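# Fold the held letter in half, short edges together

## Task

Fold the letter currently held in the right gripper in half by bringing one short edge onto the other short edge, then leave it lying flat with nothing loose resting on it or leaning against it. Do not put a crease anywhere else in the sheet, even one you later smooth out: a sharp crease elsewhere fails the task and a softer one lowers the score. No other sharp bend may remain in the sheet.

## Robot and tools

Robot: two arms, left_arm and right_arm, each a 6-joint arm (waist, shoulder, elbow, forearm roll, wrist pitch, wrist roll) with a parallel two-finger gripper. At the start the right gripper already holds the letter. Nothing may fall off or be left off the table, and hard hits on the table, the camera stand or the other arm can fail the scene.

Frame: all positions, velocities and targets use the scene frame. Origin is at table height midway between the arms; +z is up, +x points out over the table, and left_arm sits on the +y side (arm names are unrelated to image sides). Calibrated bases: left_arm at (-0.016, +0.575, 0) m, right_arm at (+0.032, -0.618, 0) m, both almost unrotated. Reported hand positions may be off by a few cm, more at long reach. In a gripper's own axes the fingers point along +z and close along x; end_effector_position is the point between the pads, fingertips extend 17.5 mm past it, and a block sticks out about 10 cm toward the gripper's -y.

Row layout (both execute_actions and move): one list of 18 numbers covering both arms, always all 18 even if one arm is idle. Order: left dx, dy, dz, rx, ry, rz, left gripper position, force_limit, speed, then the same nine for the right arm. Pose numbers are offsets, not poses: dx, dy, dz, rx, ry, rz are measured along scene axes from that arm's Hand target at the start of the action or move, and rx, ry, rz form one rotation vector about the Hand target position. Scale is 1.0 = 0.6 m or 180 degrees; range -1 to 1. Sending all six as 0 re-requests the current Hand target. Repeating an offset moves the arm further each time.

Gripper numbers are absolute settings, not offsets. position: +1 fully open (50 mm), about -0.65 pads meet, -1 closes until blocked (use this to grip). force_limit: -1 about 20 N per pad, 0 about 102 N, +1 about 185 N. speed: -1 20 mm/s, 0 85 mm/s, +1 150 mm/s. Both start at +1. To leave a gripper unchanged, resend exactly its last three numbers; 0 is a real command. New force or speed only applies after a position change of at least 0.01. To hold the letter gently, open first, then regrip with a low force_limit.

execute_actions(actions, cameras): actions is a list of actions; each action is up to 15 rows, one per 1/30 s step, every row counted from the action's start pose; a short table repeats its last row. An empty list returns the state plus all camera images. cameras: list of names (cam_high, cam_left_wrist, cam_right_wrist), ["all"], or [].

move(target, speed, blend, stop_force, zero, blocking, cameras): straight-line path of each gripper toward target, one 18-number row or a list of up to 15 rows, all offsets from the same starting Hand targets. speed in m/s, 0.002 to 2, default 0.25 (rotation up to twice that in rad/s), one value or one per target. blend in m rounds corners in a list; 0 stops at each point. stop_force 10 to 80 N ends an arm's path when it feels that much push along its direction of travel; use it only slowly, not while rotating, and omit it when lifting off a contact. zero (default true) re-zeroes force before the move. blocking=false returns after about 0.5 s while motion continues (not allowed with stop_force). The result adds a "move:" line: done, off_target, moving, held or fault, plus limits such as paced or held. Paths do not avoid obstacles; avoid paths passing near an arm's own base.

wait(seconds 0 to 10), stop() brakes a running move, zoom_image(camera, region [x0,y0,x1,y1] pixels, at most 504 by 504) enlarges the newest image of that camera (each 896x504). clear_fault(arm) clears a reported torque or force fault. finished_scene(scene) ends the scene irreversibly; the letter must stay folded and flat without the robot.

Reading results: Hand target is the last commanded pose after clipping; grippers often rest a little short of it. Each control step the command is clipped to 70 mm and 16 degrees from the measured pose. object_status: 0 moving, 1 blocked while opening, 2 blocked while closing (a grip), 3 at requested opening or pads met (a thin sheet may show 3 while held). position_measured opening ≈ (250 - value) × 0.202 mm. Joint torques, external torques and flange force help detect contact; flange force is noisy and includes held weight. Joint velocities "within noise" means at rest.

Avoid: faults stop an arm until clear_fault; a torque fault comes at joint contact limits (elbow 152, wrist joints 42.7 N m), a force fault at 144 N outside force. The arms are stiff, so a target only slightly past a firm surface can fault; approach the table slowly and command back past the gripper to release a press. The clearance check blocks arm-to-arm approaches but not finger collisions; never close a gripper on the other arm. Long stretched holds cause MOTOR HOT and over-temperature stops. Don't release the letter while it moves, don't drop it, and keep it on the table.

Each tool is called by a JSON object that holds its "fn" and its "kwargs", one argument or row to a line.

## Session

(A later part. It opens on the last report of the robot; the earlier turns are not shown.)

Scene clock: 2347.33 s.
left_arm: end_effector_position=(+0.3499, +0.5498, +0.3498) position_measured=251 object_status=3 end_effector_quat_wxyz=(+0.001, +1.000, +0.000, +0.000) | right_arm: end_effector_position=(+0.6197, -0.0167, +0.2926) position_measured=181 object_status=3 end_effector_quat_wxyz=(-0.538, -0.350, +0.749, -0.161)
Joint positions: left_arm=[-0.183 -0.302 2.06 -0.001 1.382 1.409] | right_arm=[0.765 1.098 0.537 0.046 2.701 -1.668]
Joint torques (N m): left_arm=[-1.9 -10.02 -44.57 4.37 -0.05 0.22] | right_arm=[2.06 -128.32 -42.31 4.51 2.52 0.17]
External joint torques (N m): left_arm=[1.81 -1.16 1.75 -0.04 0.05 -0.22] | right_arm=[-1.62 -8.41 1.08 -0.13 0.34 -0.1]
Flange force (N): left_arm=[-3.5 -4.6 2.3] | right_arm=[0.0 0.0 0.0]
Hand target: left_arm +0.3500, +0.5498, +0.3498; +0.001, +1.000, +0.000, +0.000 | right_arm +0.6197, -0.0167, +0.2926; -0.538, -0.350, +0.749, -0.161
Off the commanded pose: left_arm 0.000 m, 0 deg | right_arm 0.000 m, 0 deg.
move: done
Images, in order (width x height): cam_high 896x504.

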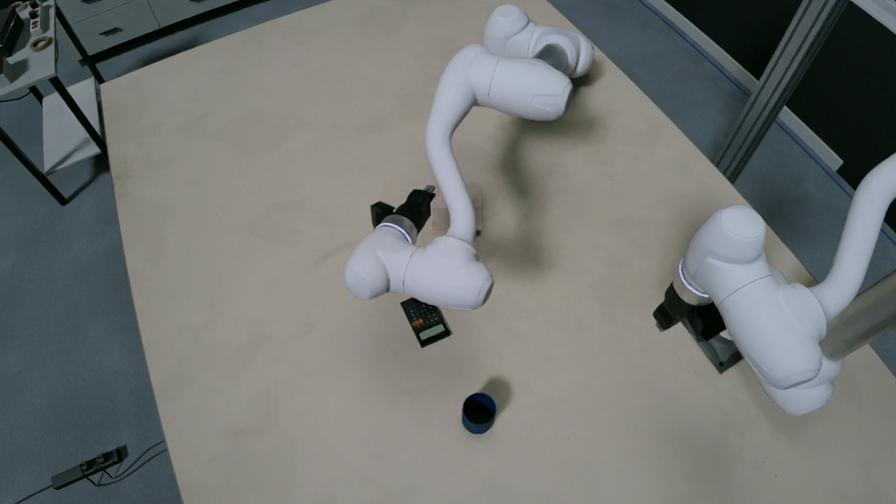

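{"fn": "execute_actions", "kwargs": {
  "actions": []
}}

Scene clock: 2399.30 s.
left_arm: end_effector_position=(+0.3500, +0.5498, +0.3498) position_measured=251 object_status=3 end_effector_quat_wxyz=(+0.001, +1.000, +0.000, +0.000) | right_arm: end_effector_position=(+0.6197, -0.0167, +0.2926) position_measured=181 object_status=3 end_effector_quat_wxyz=(-0.538, -0.350, +0.749, -0.161)
Joint positions: left_arm=[-0.183 -0.302 2.06 -0.001 1.382 1.409] | right_arm=[0.765 1.098 0.537 0.046 2.701 -1.668]
Joint velocities: within noise
Joint torques (N m): left_arm=[-1.77 -10.06 -44.56 4.41 -0.02 0.2] | right_arm=[1.42 -128.53 -42.33 4.52 2.52 0.22]
External joint torques (N m): left_arm=[1.74 -1.1 1.76 -0.08 0.02 -0.2] | right_arm=[-1.47 -8.43 1.01 -0.13 0.34 -0.15]
Flange force (N): left_arm=[-3.4 -4.4 2.4] | right_arm=[0.0 0.0 0.0]
Hand target: left_arm +0.3500, +0.5498, +0.3498; +0.001, +1.000, +0.000, +0.000 | right_arm +0.6197, -0.0167, +0.2926; -0.538, -0.350, +0.749, -0.161
Tool commands: left_gripper/position=-1.0 left_gripper/force_limit=-1.0 left_gripper/speed=+0.0 right_gripper/position=-0.189 right_gripper/force_limit=-1.0 right_gripper/speed=-0.5
Off the commanded pose: left_arm 0.000 m, 0 deg | right_arm 0.000 m, 0 deg.

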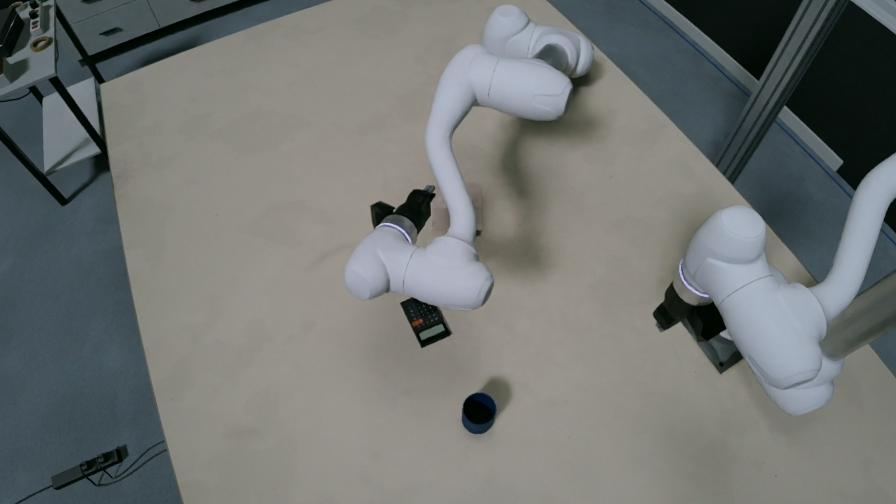

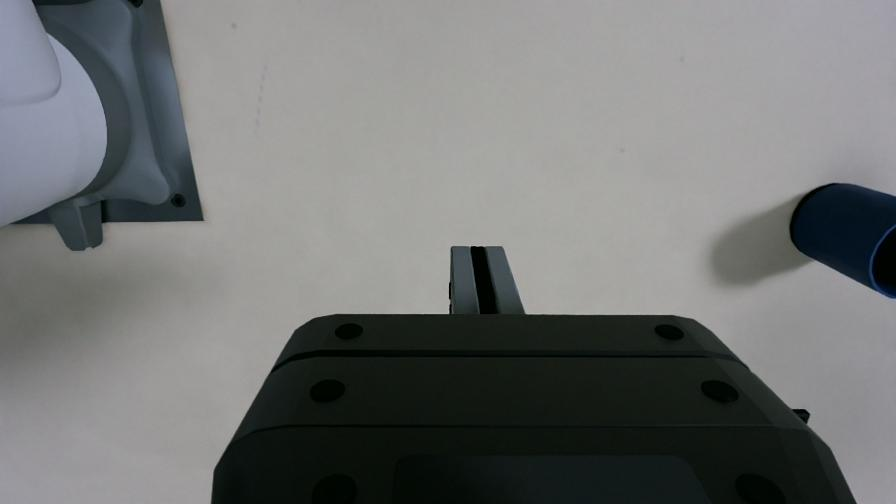

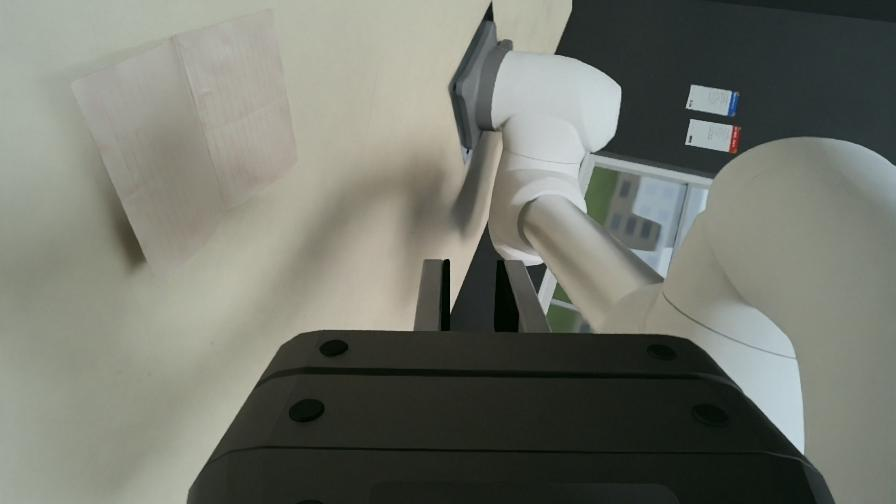

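{"fn": "zoom_image", "kwargs": {
  "camera": "cam_right_wrist",
  "region": [40, 0, 360, 290]
}}

Scaled by 1.575 from the camera's 896x504 image, which has a finer 1280x720 frame.

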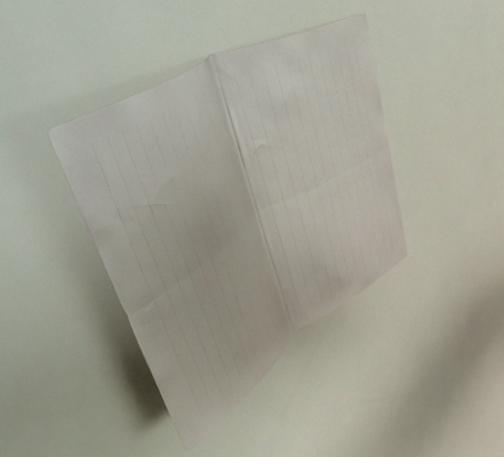

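{"fn": "move", "kwargs": {
  "target": [0,0,0,0,0,0,-1,-1,0,-0.1995,0.1445,-0.1210,0.0020,-0.0500,0.2119,0.145,-1,-0.5],
  "speed": 0.25,
  "cameras": ["cam_right_wrist"]
}}

Scene clock: 2804.67 s.
left_arm: end_effector_position=(+0.3500, +0.5498, +0.3498) position_measured=251 object_status=3 end_effector_quat_wxyz=(+0.001, +1.000, +0.000, +0.000) | right_arm: end_effector_position=(+0.5000, +0.0700, +0.2200) position_measured=131 object_status=3 end_effector_quat_wxyz=(-0.396, -0.564, +0.634, -0.352)
Joint positions: left_arm=[-0.183 -0.302 2.06 -0.001 1.382 1.409] | right_arm=[1.07 1.015 0.795 -0.513 2.347 -2.129]
Joint torques (N m): left_arm=[-1.45 -10.01 -44.69 4.39 -0.02 0.21] | right_arm=[2.33 -123.45 -40.74 2.68 2.08 0.2]
External joint torques (N m): left_arm=[1.54 -1.63 1.82 -0.04 0.03 -0.21] | right_arm=[-2.8 -7.93 0.72 -0.08 0.26 -0.13]
Flange force (N): left_arm=[-4.5 -3.9 2.3] | right_arm=[12.3 4.6 15.7]
Hand target: left_arm +0.3500, +0.5498, +0.3498; +0.001, +1.000, +0.000, +0.000 | right_arm +0.5000, +0.0700, +0.2200; -0.396, -0.564, +0.634, -0.352
Off the commanded pose: left_arm 0.000 m, 0 deg | right_arm 0.000 m, 0 deg.
move: done
Images, in order (width x height): cam_right_wrist 896x504.

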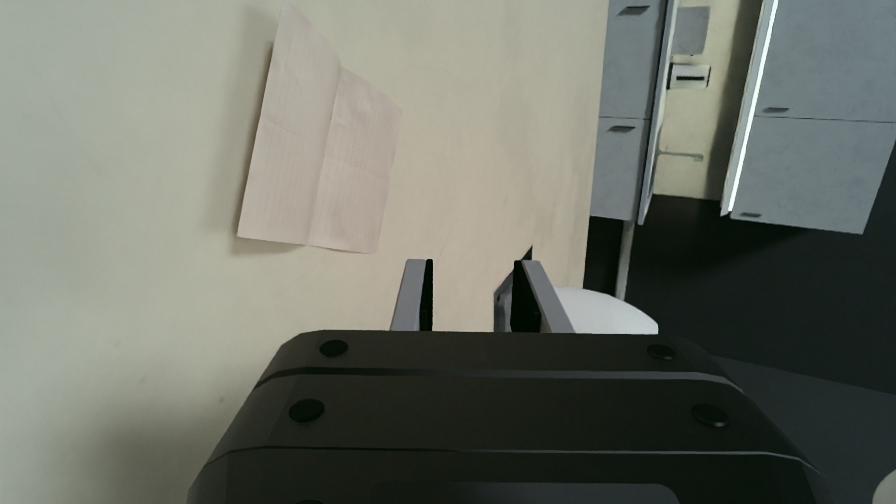

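{"fn": "zoom_image", "kwargs": {
  "camera": "cam_right_wrist",
  "region": [200, 0, 440, 280]
}}

Scaled by 1.800 from the camera's 896x504 image, which has a finer 1280x720 frame.

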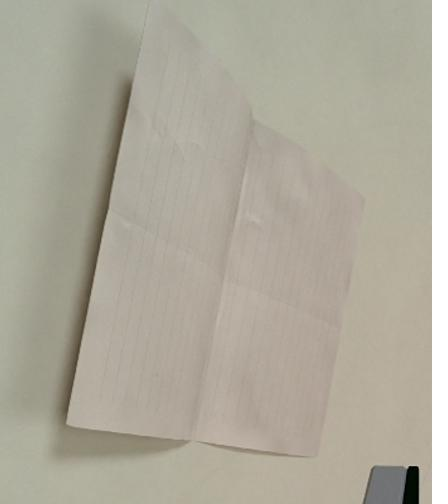

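{"fn": "move", "kwargs": {
  "target": [0,0,0,0,0,0,-1,-1,0,-0.0195,-0.0907,-0.2778,0,0,0,-0.055,-1,-0.5],
  "speed": 0.2,
  "cameras": ["cam_right_wrist"]
}}

Scene clock: 2860.20 s.
left_arm: end_effector_position=(+0.3500, +0.5498, +0.3498) position_measured=251 object_status=3 end_effector_quat_wxyz=(+0.001, +1.000, +0.000, +0.000) | right_arm: end_effector_position=(+0.4883, +0.0156, +0.0532) position_measured=161 object_status=3 end_effector_quat_wxyz=(-0.396, -0.564, +0.634, -0.352)
Joint positions: left_arm=[-0.183 -0.302 2.06 -0.001 1.382 1.409] | right_arm=[1.053 1.042 1.064 -0.428 2.076 -1.98]
Joint torques (N m): left_arm=[-1.83 -9.91 -44.57 4.4 -0.06 0.18] | right_arm=[1.25 -120 -35.44 2.49 2.28 0.21]
External joint torques (N m): left_arm=[1.87 -1.79 1.67 -0.05 0.06 -0.18] | right_arm=[-1.31 -7.19 0.87 -0.07 0.25 -0.14]
Flange force (N): left_arm=[-4.5 -4.9 1.9] | right_arm=[12.1 3.9 8.9]
Hand target: left_arm +0.3500, +0.5498, +0.3498; +0.001, +1.000, +0.000, +0.000 | right_arm +0.4883, +0.0155, +0.0533; -0.396, -0.564, +0.634, -0.352
Off the commanded pose: left_arm 0.000 m, 0 deg | right_arm 0.000 m, 0 deg.
move: done
Images, in order (width x height): cam_right_wrist 896x504.

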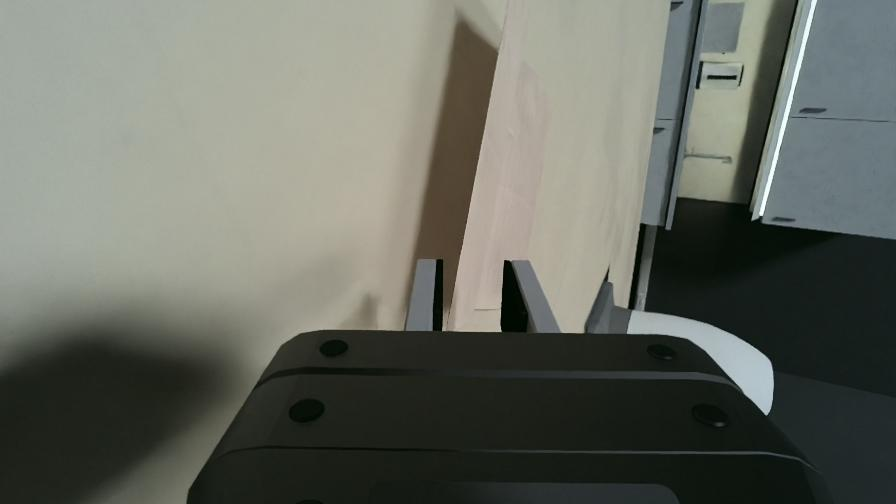

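{"fn": "zoom_image", "kwargs": {
  "camera": "cam_right_wrist",
  "region": [390, 100, 570, 340]
}}

Scaled by 2.100 from the camera's 896x504 image, which has a finer 1280x720 frame.

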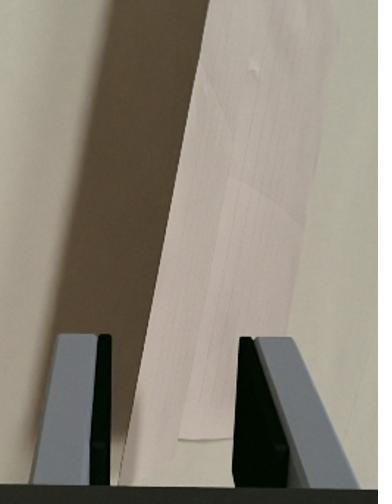

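{"fn": "move", "kwargs": {
  "target": [0,0,0,0,0,0,-1,-1,0,-0.0103,-0.0878,-0.0468,0,0,0,-0.189,-1,-0.5],
  "speed": 0.1,
  "cameras": ["cam_right_wrist"]
}}

Scene clock: 2917.43 s.
left_arm: end_effector_position=(+0.3500, +0.5498, +0.3498) position_measured=251 object_status=3 end_effector_quat_wxyz=(+0.001, +1.000, +0.000, +0.000) | right_arm: end_effector_position=(+0.4821, -0.0371, +0.0252) position_measured=181 object_status=3 end_effector_quat_wxyz=(-0.396, -0.564, +0.634, -0.352)
Joint positions: left_arm=[-0.183 -0.302 2.06 -0.001 1.382 1.409] | right_arm=[1.031 0.997 1.219 -0.427 1.967 -1.947]
Joint torques (N m): left_arm=[-1.71 -10.01 -44.8 4.36 -0.03 0.23] | right_arm=[1.33 -114.5 -32.68 2.24 2.24 0.16]
External joint torques (N m): left_arm=[1.76 -1.57 1.93 -0.02 0.04 -0.23] | right_arm=[-1.02 -7.74 0.85 -0.01 0.34 -0.09]
Flange force (N): left_arm=[-4.5 -4.5 2.5] | right_arm=[12.8 4.0 7.1]
Hand target: left_arm +0.3500, +0.5498, +0.3498; +0.001, +1.000, +0.000, +0.000 | right_arm +0.4821, -0.0371, +0.0252; -0.396, -0.564, +0.634, -0.352
Off the commanded pose: left_arm 0.000 m, 0 deg | right_arm 0.000 m, 0 deg.
move: done
Images, in order (width x height): cam_right_wrist 896x504.

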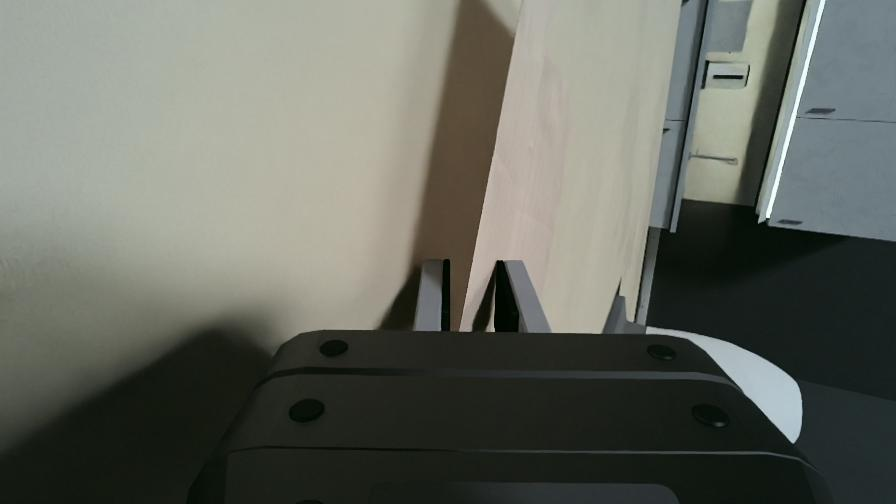

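{"fn": "zoom_image", "kwargs": {
  "camera": "cam_right_wrist",
  "region": [390, 100, 570, 340]
}}

Scaled by 2.100 from the camera's 896x504 image, which has a finer 1280x720 frame.

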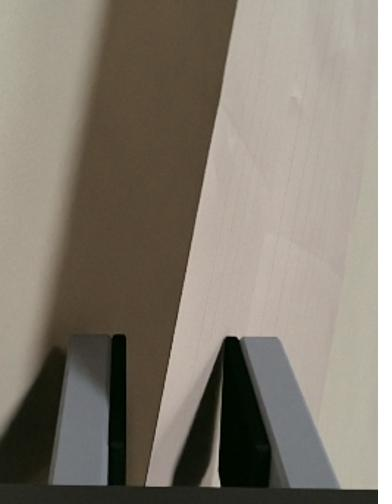

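{"fn": "execute_actions", "kwargs": {
  "actions": [
    [[0,0,0,0,0,0,-1,-1,0,0,0,0,0,0,0,-1,-1,-1]]
  ],
  "cameras": ["cam_right_wrist"]
}}

Scene clock: 2931.03 s.
left_arm: end_effector_position=(+0.3500, +0.5498, +0.3498) position_measured=251 object_status=3 end_effector_quat_wxyz=(+0.001, +1.000, +0.000, +0.000) | right_arm: end_effector_position=(+0.4821, -0.0371, +0.0252) position_measured=250 object_status=3 end_effector_quat_wxyz=(-0.396, -0.564, +0.634, -0.352)
Joint positions: left_arm=[-0.183 -0.302 2.06 -0.001 1.382 1.409] | right_arm=[1.031 0.997 1.219 -0.427 1.967 -1.947]
Joint torques (N m): left_arm=[-1.73 -10.12 -44.61 4.4 -0.05 0.23] | right_arm=[1.6 -114.8 -32.8 2.25 2.26 0.26]
External joint torques (N m): left_arm=[1.7 -1.09 1.8 -0.06 0.05 -0.23] | right_arm=[-1.39 -7.15 1.06 -0.04 0.3 -0.19]
Flange force (N): left_arm=[-3.5 -4.3 2.4] | right_arm=[12.3 3.5 7.4]
Hand target: left_arm +0.3500, +0.5498, +0.3498; +0.001, +1.000, +0.000, +0.000 | right_arm +0.4821, -0.0371, +0.0252; -0.396, -0.564, +0.634, -0.352
Off the commanded pose: left_arm 0.000 m, 0 deg | right_arm 0.000 m, 0 deg.
Step readings (end_effector_position of left_arm | right_arm):
0: (+0.3500, +0.5498, +0.3498) | (+0.4821, -0.0371, +0.0252)
1: (+0.3500, +0.5498, +0.3498) | (+0.4821, -0.0371, +0.0252)
2: (+0.3500, +0.5498, +0.3498) | (+0.4821, -0.0371, +0.0252)
4: (+0.3500, +0.5498, +0.3498) | (+0.4821, -0.0371, +0.0252)
8: (+0.3500, +0.5498, +0.3498) | (+0.4821, -0.0371, +0.0252)
15: (+0.3500, +0.5498, +0.3498) | (+0.4821, -0.0371, +0.0252)
Images, in order (width x height): cam_right_wrist 896x504.

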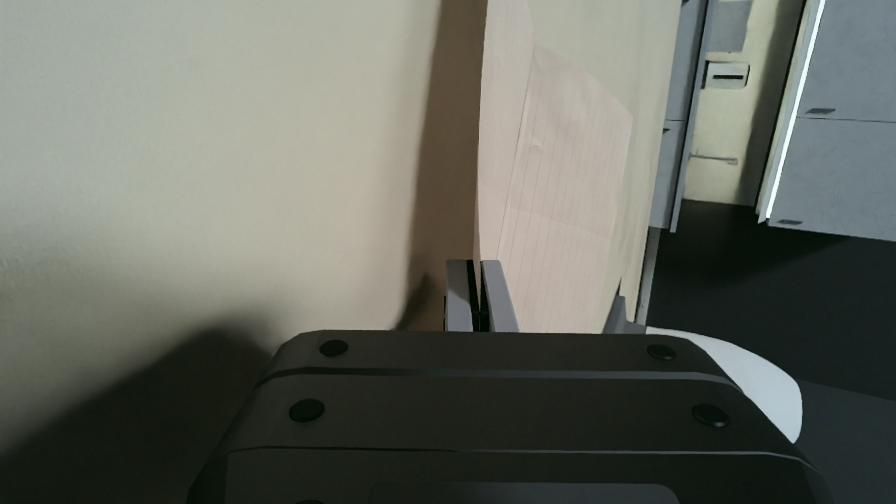

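{"fn": "zoom_image", "kwargs": {
  "camera": "cam_right_wrist",
  "region": [420, 0, 680, 340]
}}

Scaled by 1.482 from the camera's 896x504 image, which has a finer 1280x720 frame.

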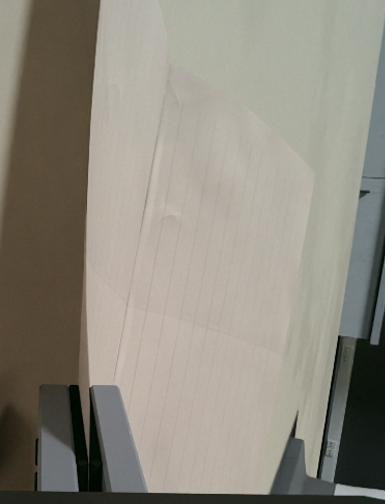

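{"fn": "move", "kwargs": {
  "target": [
    [0,0,0,0,0,0,-1,-1,0,-0.0232,-0.0417,0.0678,0.1049,-0.1047,-0.0322,-1,-1,-1],
    [0,0,0,0,0,0,-1,-1,0,0.0167,0.0315,0.0655,0.1049,-0.1047,-0.0322,-1,-1,-1]
  ],
  "speed": 0.15,
  "cameras": ["cam_right_wrist", "cam_high"]
}}

Scene clock: 3061.70 s.
left_arm: end_effector_position=(+0.3500, +0.5498, +0.3498) position_measured=251 object_status=3 end_effector_quat_wxyz=(+0.001, +1.000, +0.000, +0.000) | right_arm: end_effector_position=(+0.4921, -0.0182, +0.0645) position_measured=250 object_status=3 end_effector_quat_wxyz=(-0.207, -0.523, +0.766, -0.311)
Joint positions: left_arm=[-0.183 -0.302 2.06 -0.001 1.382 1.409] | right_arm=[1.03 0.817 1.326 -0.384 1.671 -1.659]
Joint torques (N m): left_arm=[-1.54 -10.09 -44.62 4.4 0 0.24] | right_arm=[1.38 -106.22 -35.46 2.44 1.66 0.19]
External joint torques (N m): left_arm=[1.56 -1.5 1.75 -0.06 0.01 -0.24] | right_arm=[-1.86 -6.72 0.91 -0.05 0.25 -0.14]
Flange force (N): left_arm=[-4.2 -3.9 2.3] | right_arm=[12.8 -0.8 3.3]
Hand target: left_arm +0.3500, +0.5498, +0.3498; +0.001, +1.000, +0.000, +0.000 | right_arm +0.4921, -0.0182, +0.0645; -0.207, -0.523, +0.766, -0.311
Off the commanded pose: left_arm 0.000 m, 0 deg | right_arm 0.000 m, 0 deg.
move: done
Images, in order (width x height): cam_high 896x504, cam_right_wrist 896x504.

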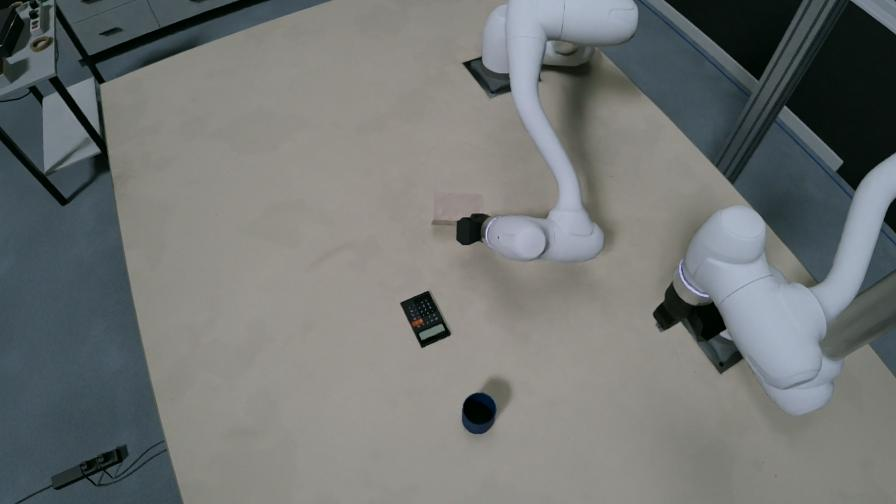

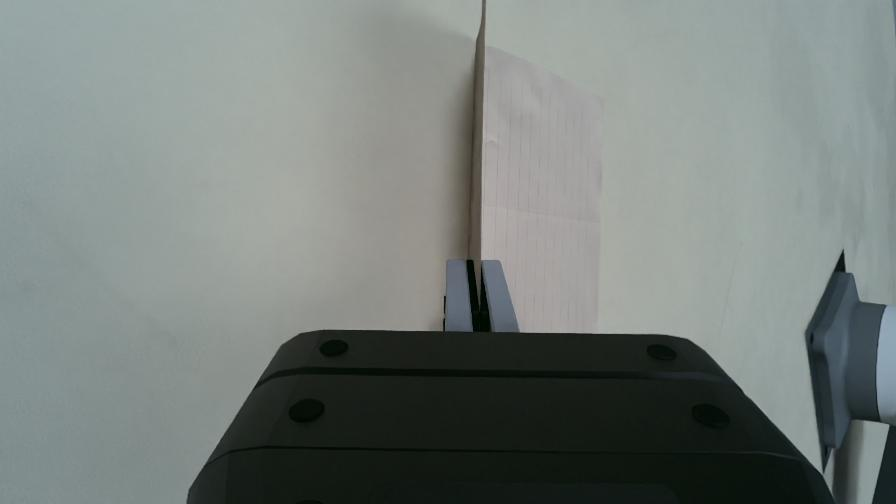

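{"fn": "zoom_image", "kwargs": {
  "camera": "cam_right_wrist",
  "region": [420, 0, 660, 340]
}}

Scaled by 1.482 from the camera's 896x504 image, which has a finer 1280x720 frame.

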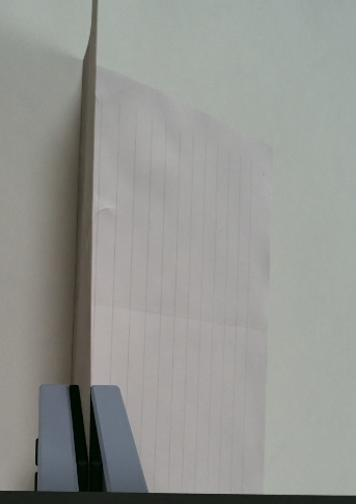

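{"fn": "move", "kwargs": {
  "target": [
    [0,0,0,0,0,0,-1,-1,0,-0.0301,-0.0511,0.0277,0.1197,-0.0705,0,-1,-1,-1],
    [0,0,0,0,0,0,-1,-1,0,-0.0608,-0.1033,0.0303,0.2393,-0.1410,0,-1,-1,-1],
    [0,0,0,0,0,0,-1,-1,0,-0.0892,-0.1515,0.0072,0.3590,-0.2115,0,-1,-1,-1],
    [0,0,0,0,0,0,-1,-1,0,-0.1067,-0.1811,-0.0272,0.4547,-0.2678,0,-1,-1,-1],
    [0,0,0,0,0,0,-1,-1,0,-0.1138,-0.1933,-0.0528,0.5122,-0.3017,0,-1,-1,-1]
  ],
  "speed": 0.2,
  "blend": 0.015,
  "cameras": ["cam_right_wrist", "cam_high"]
}}

Scene clock: 3136.53 s.
left_arm: end_effector_position=(+0.3500, +0.5498, +0.3498) position_measured=251 object_status=3 end_effector_quat_wxyz=(+0.001, +1.000, +0.000, +0.000) | right_arm: end_effector_position=(+0.4238, -0.1342, +0.0328) position_measured=250 object_status=3 end_effector_quat_wxyz=(+0.552, -0.328, +0.755, +0.132)
Joint positions: left_arm=[-0.183 -0.302 2.06 -0.001 1.382 1.409] | right_arm=[0.993 0.514 2.522 -2.794 1.108 1.358]
Joint torques (N m): left_arm=[-1.8 -10.11 -44.57 4.4 -0.03 0.19] | right_arm=[1.59 -54.6 -7.27 -0.61 2.57 0.03]
External joint torques (N m): left_arm=[1.81 -1.46 1.69 -0.06 0.03 -0.19] | right_arm=[-1.47 -4.07 1.42 0.07 0.31 -0.1]
Flange force (N): left_arm=[-4.0 -4.7 2.1] | right_arm=[-8.0 -6.8 -6.2]
Hand target: left_arm +0.3500, +0.5498, +0.3498; +0.001, +1.000, +0.000, +0.000 | right_arm +0.4238, -0.1342, +0.0328; +0.552, -0.328, +0.755, +0.132
Off the commanded pose: left_arm 0.000 m, 0 deg | right_arm 0.000 m, 0 deg.
move: done
Images, in order (width x height): cam_high 896x504, cam_right_wrist 896x504.

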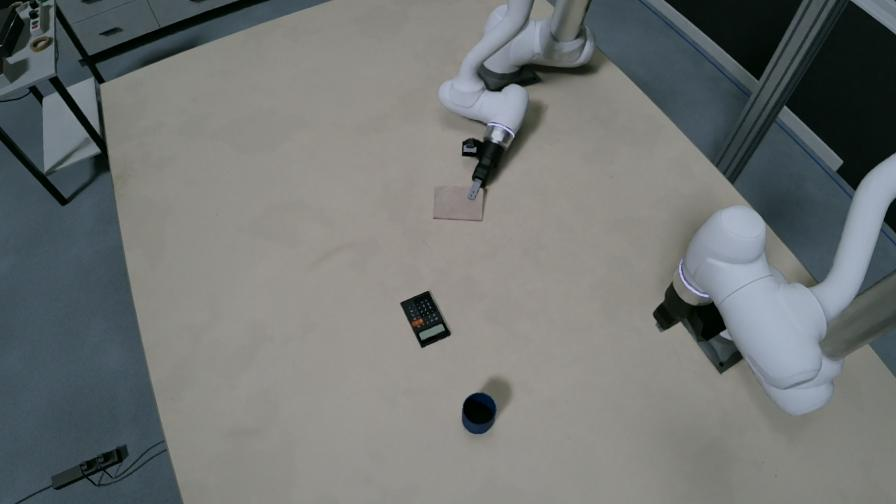

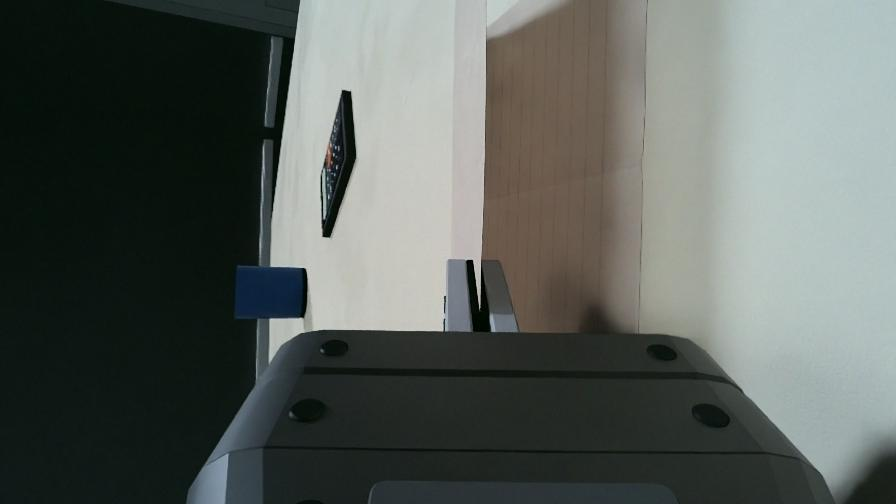

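{"fn": "move", "kwargs": {
  "target": [0,0,0,0,0,0,-1,-1,0,-0.0030,-0.0050,-0.0238,0,0,0,-1,-1,-1],
  "speed": 0.06,
  "cameras": ["cam_right_wrist"]
}}

{"fn": "zoom_image", "kwargs": {
  "camera": "cam_right_wrist",
  "region": [420, 0, 700, 340]
}}

Scene clock: 3146.73 s.
left_arm: end_effector_position=(+0.3500, +0.5498, +0.3498) position_measured=251 object_status=3 end_effector_quat_wxyz=(+0.001, +1.000, +0.000, +0.000) | right_arm: end_effector_position=(+0.4221, -0.1371, +0.0188) position_measured=250 object_status=3 end_effector_quat_wxyz=(+0.552, -0.328, +0.755, +0.132)
Joint positions: left_arm=[-0.183 -0.302 2.06 -0.001 1.382 1.409] | right_arm=[0.992 0.553 2.527 -2.802 1.149 1.375]
Joint torques (N m): left_arm=[-1.29 -9.82 -44.59 4.44 -0.06 0.19] | right_arm=[0 -32.69 -0.84 -0.36 -5.95 -0.21]
External joint torques (N m): left_arm=[1.25 -1.45 1.77 -0.11 0.07 -0.18] | right_arm=[-0.02 -27.76 -3.12 0.04 8.84 0.14]
Flange force (N): left_arm=[-4.3 -3.2 2.2] | right_arm=[-45.5 -12.9 -30.6]
Hand target: left_arm +0.3500, +0.5498, +0.3498; +0.001, +1.000, +0.000, +0.000 | right_arm +0.4220, -0.1372, +0.0185; +0.552, -0.328, +0.755, +0.132
Off the commanded pose: left_arm 0.000 m, 0 deg | right_arm 0.000 m, 0 deg.
move: done
Images, in order (width x height): cam_right_wrist 896x504.

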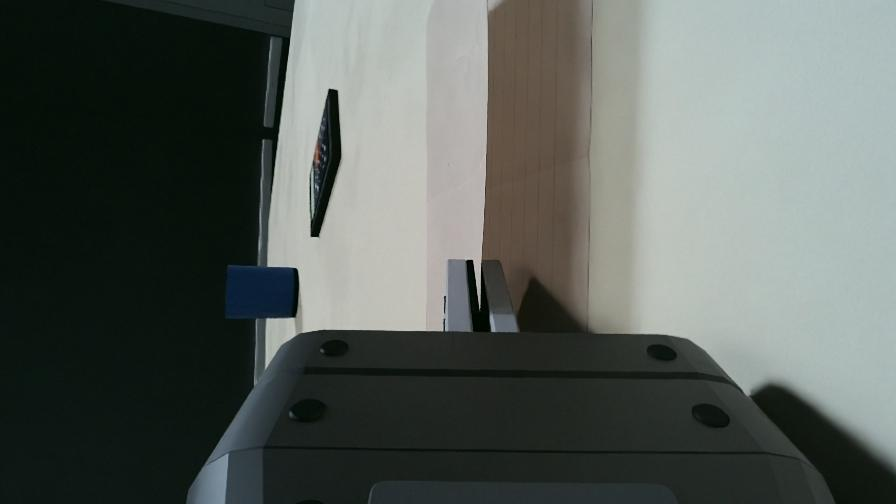

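Scaled by 1.482 from the camera's 896x504 image, which has a finer 1280x720 frame.

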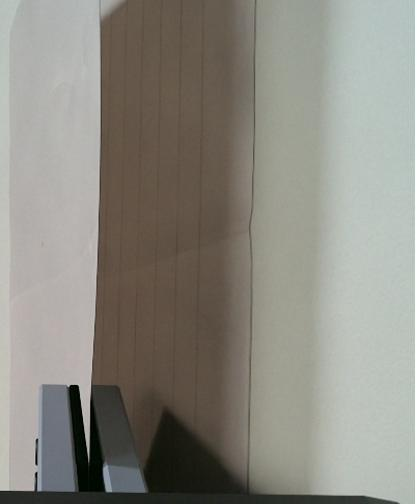

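{"fn": "move", "kwargs": {
  "target": [0,0,0,0,0,0,-1,-1,0,0,0,0.0050,0,0,0,-1,-1,-1],
  "speed": 0.06
}}

Scene clock: 3154.30 s.
left_arm: end_effector_position=(+0.3500, +0.5498, +0.3498) position_measured=251 object_status=3 end_effector_quat_wxyz=(+0.001, +1.000, +0.000, +0.000) | right_arm: end_effector_position=(+0.4220, -0.1373, +0.0215) position_measured=250 object_status=3 end_effector_quat_wxyz=(+0.552, -0.328, +0.756, +0.132)
Joint positions: left_arm=[-0.183 -0.302 2.06 -0.001 1.382 1.409] | right_arm=[0.992 0.545 2.528 -2.8 1.141 1.372]
Joint torques (N m): left_arm=[-1.71 -9.84 -44.65 4.41 -0.07 0.17] | right_arm=[1.59 -56.11 -5.49 -0.43 2.56 0.11]
External joint torques (N m): left_arm=[1.64 -1.47 1.81 -0.07 0.07 -0.17] | right_arm=[-1.44 -3.75 1.17 0.06 0.32 -0.18]
Flange force (N): left_arm=[-4.2 -4.3 2.2] | right_arm=[-7.8 -6.3 -5.2]
Hand target: left_arm +0.3500, +0.5498, +0.3498; +0.001, +1.000, +0.000, +0.000 | right_arm +0.4220, -0.1372, +0.0215; +0.552, -0.328, +0.755, +0.132
Off the commanded pose: left_arm 0.000 m, 0 deg | right_arm 0.000 m, 0 deg.
move: done

{"fn": "move", "kwargs": {
  "target": [0.2737,-1.0,-0.3667,0,0,-0.1694,-1,-1,0,0,0,0,0,0,0,-1,-1,-1],
  "speed": 0.3,
  "cameras": ["cam_left_wrist", "cam_right_wrist", "cam_high"]
}}

Scene clock: 3197.97 s.
left_arm: end_effector_position=(+0.5141, -0.0502, +0.1299) position_measured=251 object_status=3 end_effector_quat_wxyz=(+0.001, +0.965, -0.263, +0.000) | right_arm: end_effector_position=(+0.4220, -0.1372, +0.0215) position_measured=250 object_status=3 end_effector_quat_wxyz=(+0.552, -0.328, +0.755, +0.132)
Joint positions: left_arm=[-0.931 0.55 1.506 -0.001 1.084 1.194] | right_arm=[0.992 0.545 2.527 -2.8 1.141 1.372]
Joint torques (N m): left_arm=[-1.53 -93.16 -40.28 3.93 -0.03 0.19] | right_arm=[1.25 -56.62 -5.48 -0.37 2.57 0.13]
External joint torques (N m): left_arm=[1.64 -0.87 1.69 -0.02 0.05 -0.19] | right_arm=[-1.18 -3.35 1.19 0.01 0.32 -0.2]
Flange force (N): left_arm=[-4.3 -3.3 0.6] | right_arm=[-6.8 -5.6 -4.9]
Hand target: left_arm +0.5142, -0.0502, +0.1298; +0.001, +0.965, -0.263, +0.000 | right_arm +0.4220, -0.1372, +0.0215; +0.552, -0.328, +0.755, +0.132
Off the commanded pose: left_arm 0.000 m, 0 deg | right_arm 0.000 m, 0 deg.
move: done

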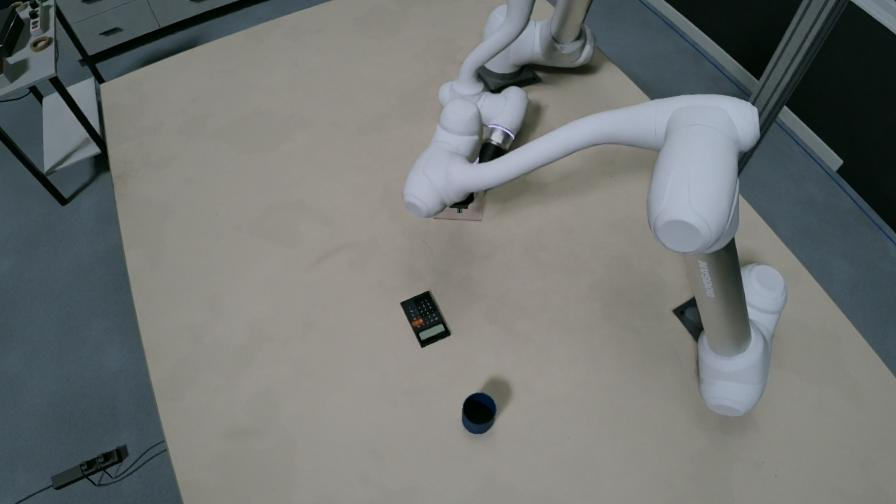

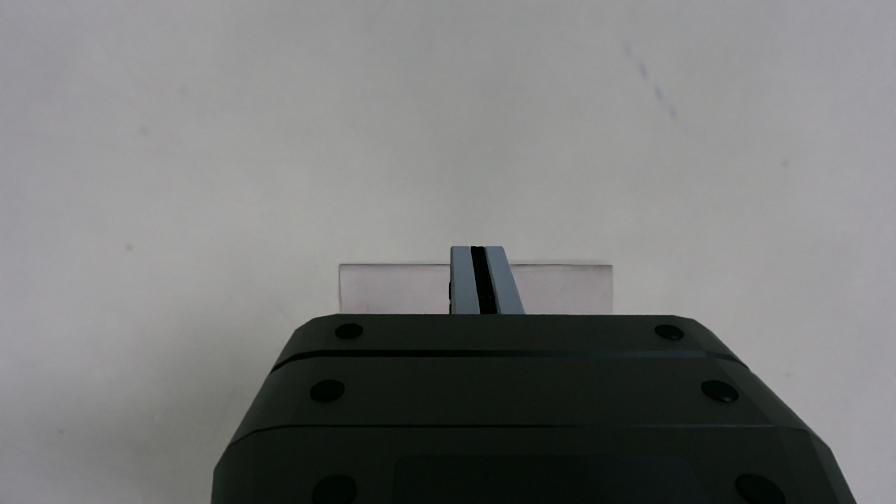

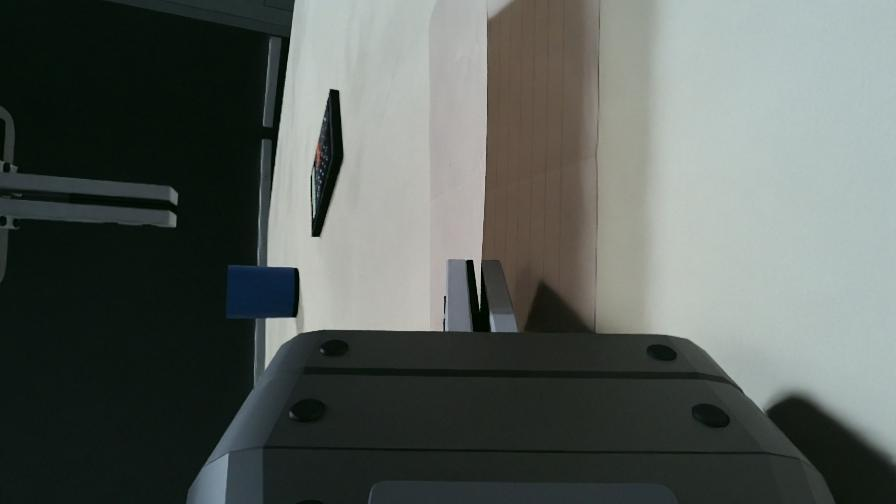

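{"fn": "move", "kwargs": {
  "target": [
    [0.0623,-0.1142,-0.06,0,0,0,-1,-1,0,0,0,0,0,0,0,-1,-1,-1],
    [0.0623,-0.1142,-0.163,0,0,0,-1,-1,0,0,0,0,0,0,0,-1,-1,-1]
  ],
  "speed": 0.15,
  "blend": 0.02,
  "cameras": ["cam_left_wrist", "cam_right_wrist"]
}}

Scene clock: 3226.47 s.
left_arm: end_effector_position=(+0.5515, -0.1187, +0.0319) position_measured=251 object_status=3 end_effector_quat_wxyz=(+0.001, +0.965, -0.263, +0.000) | right_arm: end_effector_position=(+0.4220, -0.1372, +0.0215) position_measured=250 object_status=3 end_effector_quat_wxyz=(+0.552, -0.328, +0.755, +0.132)
Joint positions: left_arm=[-0.945 0.737 1.377 -0.001 1.026 1.18] | right_arm=[0.992 0.545 2.527 -2.8 1.141 1.372]
Joint torques (N m): left_arm=[-1.44 -107.7 -38.87 3.86 -0.04 0.21] | right_arm=[1.34 -56.58 -5.55 -0.28 2.59 0.07]
External joint torques (N m): left_arm=[1.25 -0.49 1.65 -0.09 0.06 -0.21] | right_arm=[-1.36 -3.42 1.26 -0.07 0.3 -0.14]
Flange force (N): left_arm=[-4.2 -2.8 0.3] | right_arm=[-6.9 -6.4 -4.9]
Hand target: left_arm +0.5516, -0.1187, +0.0320; +0.001, +0.965, -0.263, +0.000 | right_arm +0.4220, -0.1372, +0.0215; +0.552, -0.328, +0.755, +0.132
Off the commanded pose: left_arm 0.000 m, 0 deg | right_arm 0.000 m, 0 deg.
move: done
Images, in order (width x height): cam_left_wrist 896x504, cam_right_wrist 896x504.

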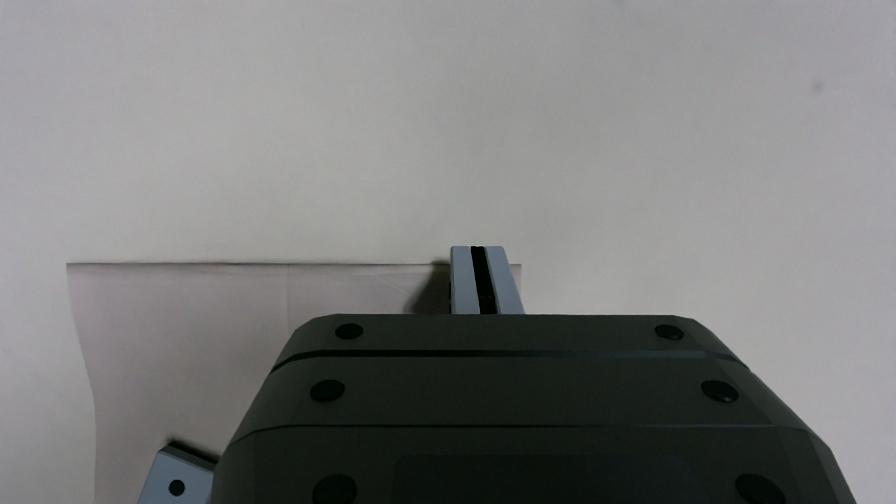

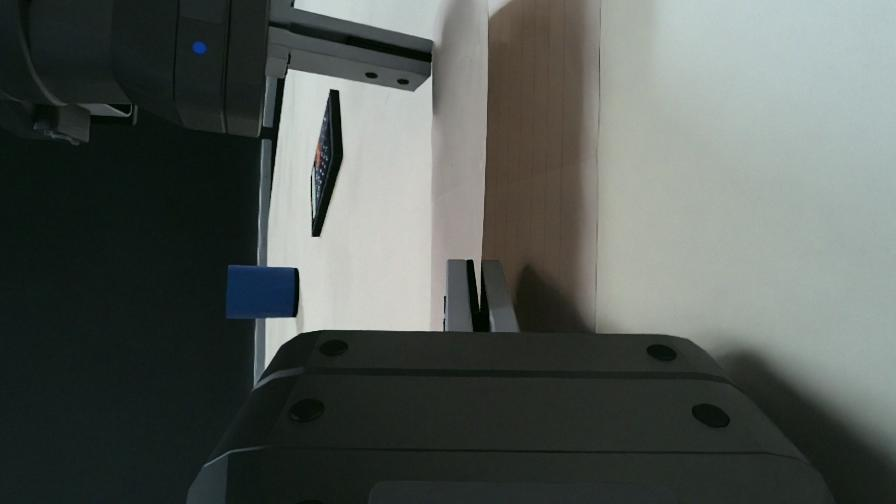

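{"fn": "move", "kwargs": {
  "target": [
    [-0.0034,-0.0057,-0.005,0,0,0,-1,-1,0,0,0,0,0,0,0,-1,-1,-1],
    [-0.0034,-0.0057,-0.0333,0,0,0,-1,-1,0,0,0,0,0,0,0,-1,-1,-1]
  ],
  "speed": [0.03,0.01],
  "stop_force": 10,
  "cameras": ["cam_left_wrist", "cam_right_wrist"]
}}

Scene clock: 3248.90 s.
left_arm: end_effector_position=(+0.5495, -0.1222, +0.0204) position_measured=251 object_status=3 end_effector_quat_wxyz=(+0.001, +0.965, -0.263, +0.000) | right_arm: end_effector_position=(+0.4220, -0.1372, +0.0215) position_measured=250 object_status=3 end_effector_quat_wxyz=(+0.552, -0.328, +0.755, +0.132)
Joint positions: left_arm=[-0.949 0.749 1.379 -0.001 1.012 1.176] | right_arm=[0.992 0.545 2.527 -2.8 1.141 1.372]
Joint torques (N m): left_arm=[-1.86 -91.9 -32.3 3.81 -1.44 0.16] | right_arm=[1.5 -56.48 -5.52 -0.39 2.59 0.08]
External joint torques (N m): left_arm=[2.07 -17.91 -4.9 -0.04 1.46 -0.16] | right_arm=[-1.52 -3.5 1.2 0.03 0.3 -0.15]
Flange force (N): left_arm=[-8.8 -5.5 -19.8] | right_arm=[-7.2 -6.5 -4.8]
Hand target: left_arm +0.5495, -0.1222, +0.0204; +0.001, +0.965, -0.263, +0.000 (not the last commanded pose) | right_arm +0.4220, -0.1372, +0.0215; +0.552, -0.328, +0.755, +0.132
Off the commanded pose: left_arm 0.008 m, 0 deg | right_arm 0.000 m, 0 deg.
move: contact (left_arm); path passed 1 of 2 targets
Images, in order (width x height): cam_left_wrist 896x504, cam_right_wrist 896x504.

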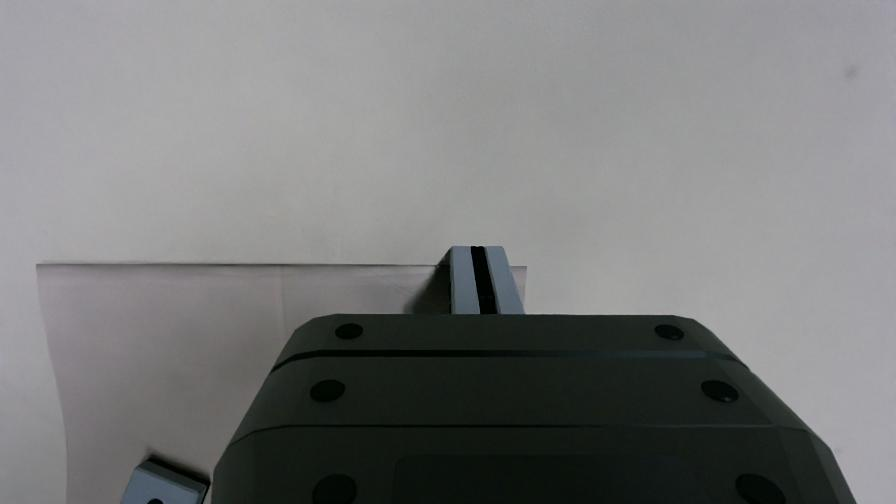

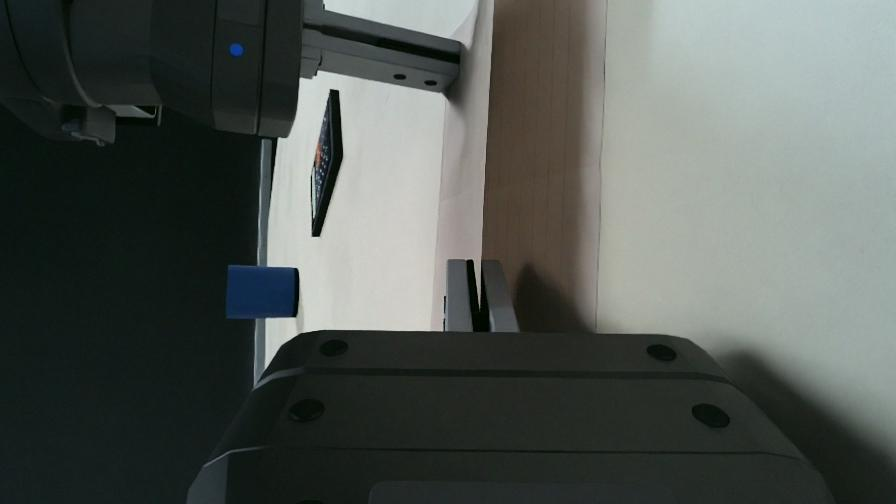

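{"fn": "move", "kwargs": {
  "target": [
    [0,0,0.010,0,0,0,-1,-1,0,0,0,0,0,0,0,-1,-1,-1],
    [-0.0230,0.0135,0.010,0,0,0,-1,-1,0,0,0,0,0,0,0,-1,-1,-1],
    [-0.0230,0.0135,0.0025,0,0,0,-1,-1,0,0,0,0,0,0,0,-1,-1,-1]
  ],
  "speed": 0.08,
  "blend": 0.004
}}

{"fn": "move", "kwargs": {
  "target": [0,0,-0.012,0,0,0,-1,-1,0,0,0,0,0,0,0,-1,-1,-1],
  "speed": 0.012,
  "stop_force": 10,
  "cameras": ["cam_left_wrist", "cam_right_wrist"]
}}

Scene clock: 3308.43 s.
left_arm: end_effector_position=(+0.5357, -0.1141, +0.0220) position_measured=251 object_status=3 end_effector_quat_wxyz=(+0.001, +0.965, -0.263, +0.000) | right_arm: end_effector_position=(+0.4220, -0.1372, +0.0215) position_measured=250 object_status=3 end_effector_quat_wxyz=(+0.552, -0.328, +0.755, +0.132)
Joint positions: left_arm=[-0.956 0.727 1.418 -0.001 0.996 1.169] | right_arm=[0.992 0.545 2.527 -2.8 1.141 1.372]
Joint torques (N m): left_arm=[-1.39 -105.48 -38.14 3.76 -0.02 0.21] | right_arm=[0.95 -56.54 -5.76 -0.33 2.55 0.04]
External joint torques (N m): left_arm=[1.49 -1.27 1.59 -0.06 0.04 -0.21] | right_arm=[-1.04 -3.46 1.46 -0.02 0.34 -0.11]
Flange force (N): left_arm=[-4.8 -3.4 -0.5] | right_arm=[-6.8 -5.6 -5.6]
Hand target: left_arm +0.5357, -0.1141, +0.0219; +0.001, +0.965, -0.263, +0.000 | right_arm +0.4220, -0.1372, +0.0215; +0.552, -0.328, +0.755, +0.132
Off the commanded pose: left_arm 0.000 m, 0 deg | right_arm 0.000 m, 0 deg.
move: done; blend cut to 0.003 m at target 1, 0.0022 m at target 2

Scene clock: 3309.20 s.
left_arm: end_effector_position=(+0.5358, -0.1141, +0.0201) position_measured=251 object_status=3 end_effector_quat_wxyz=(+0.001, +0.965, -0.263, +0.000) | right_arm: end_effector_position=(+0.4220, -0.1372, +0.0215) position_measured=250 object_status=3 end_effector_quat_wxyz=(+0.552, -0.328, +0.755, +0.132)
Joint positions: left_arm=[-0.956 0.729 1.418 -0.001 0.993 1.169] | right_arm=[0.992 0.545 2.527 -2.8 1.141 1.372]
Joint torques (N m): left_arm=[-2.01 -78.32 -28.16 3.8 -2.65 0.14] | right_arm=[1.78 -56.3 -5.49 -0.36 2.53 0.12]
External joint torques (N m): left_arm=[2.17 -28.85 -8.42 -0.09 2.67 -0.14] | right_arm=[-1.78 -3.5 1.2 0 0.35 -0.19]
Flange force (N): left_arm=[-12.7 -7.3 -33.2] | right_arm=[-7.0 -7.3 -4.6]
Hand target: left_arm +0.5358, -0.1141, +0.0201; +0.001, +0.965, -0.263, +0.000 (not the last commanded pose) | right_arm +0.4220, -0.1372, +0.0215; +0.552, -0.328, +0.755, +0.132
Off the commanded pose: left_arm 0.005 m, 0 deg | right_arm 0.000 m, 0 deg.
move: contact (left_arm)
Images, in order (width x height): cam_left_wrist 896x504, cam_right_wrist 896x504.

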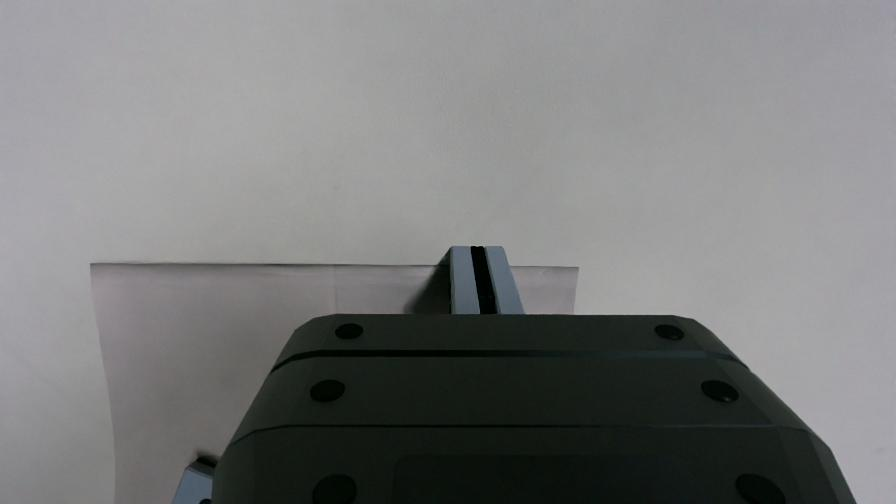

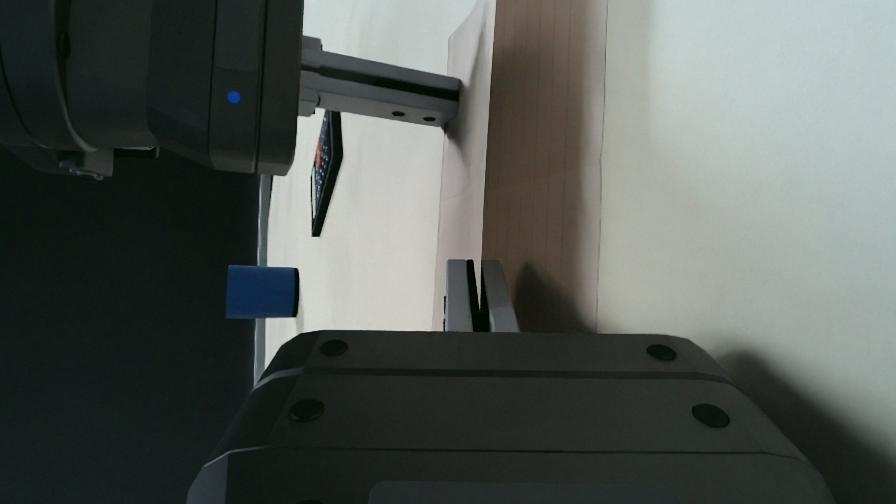

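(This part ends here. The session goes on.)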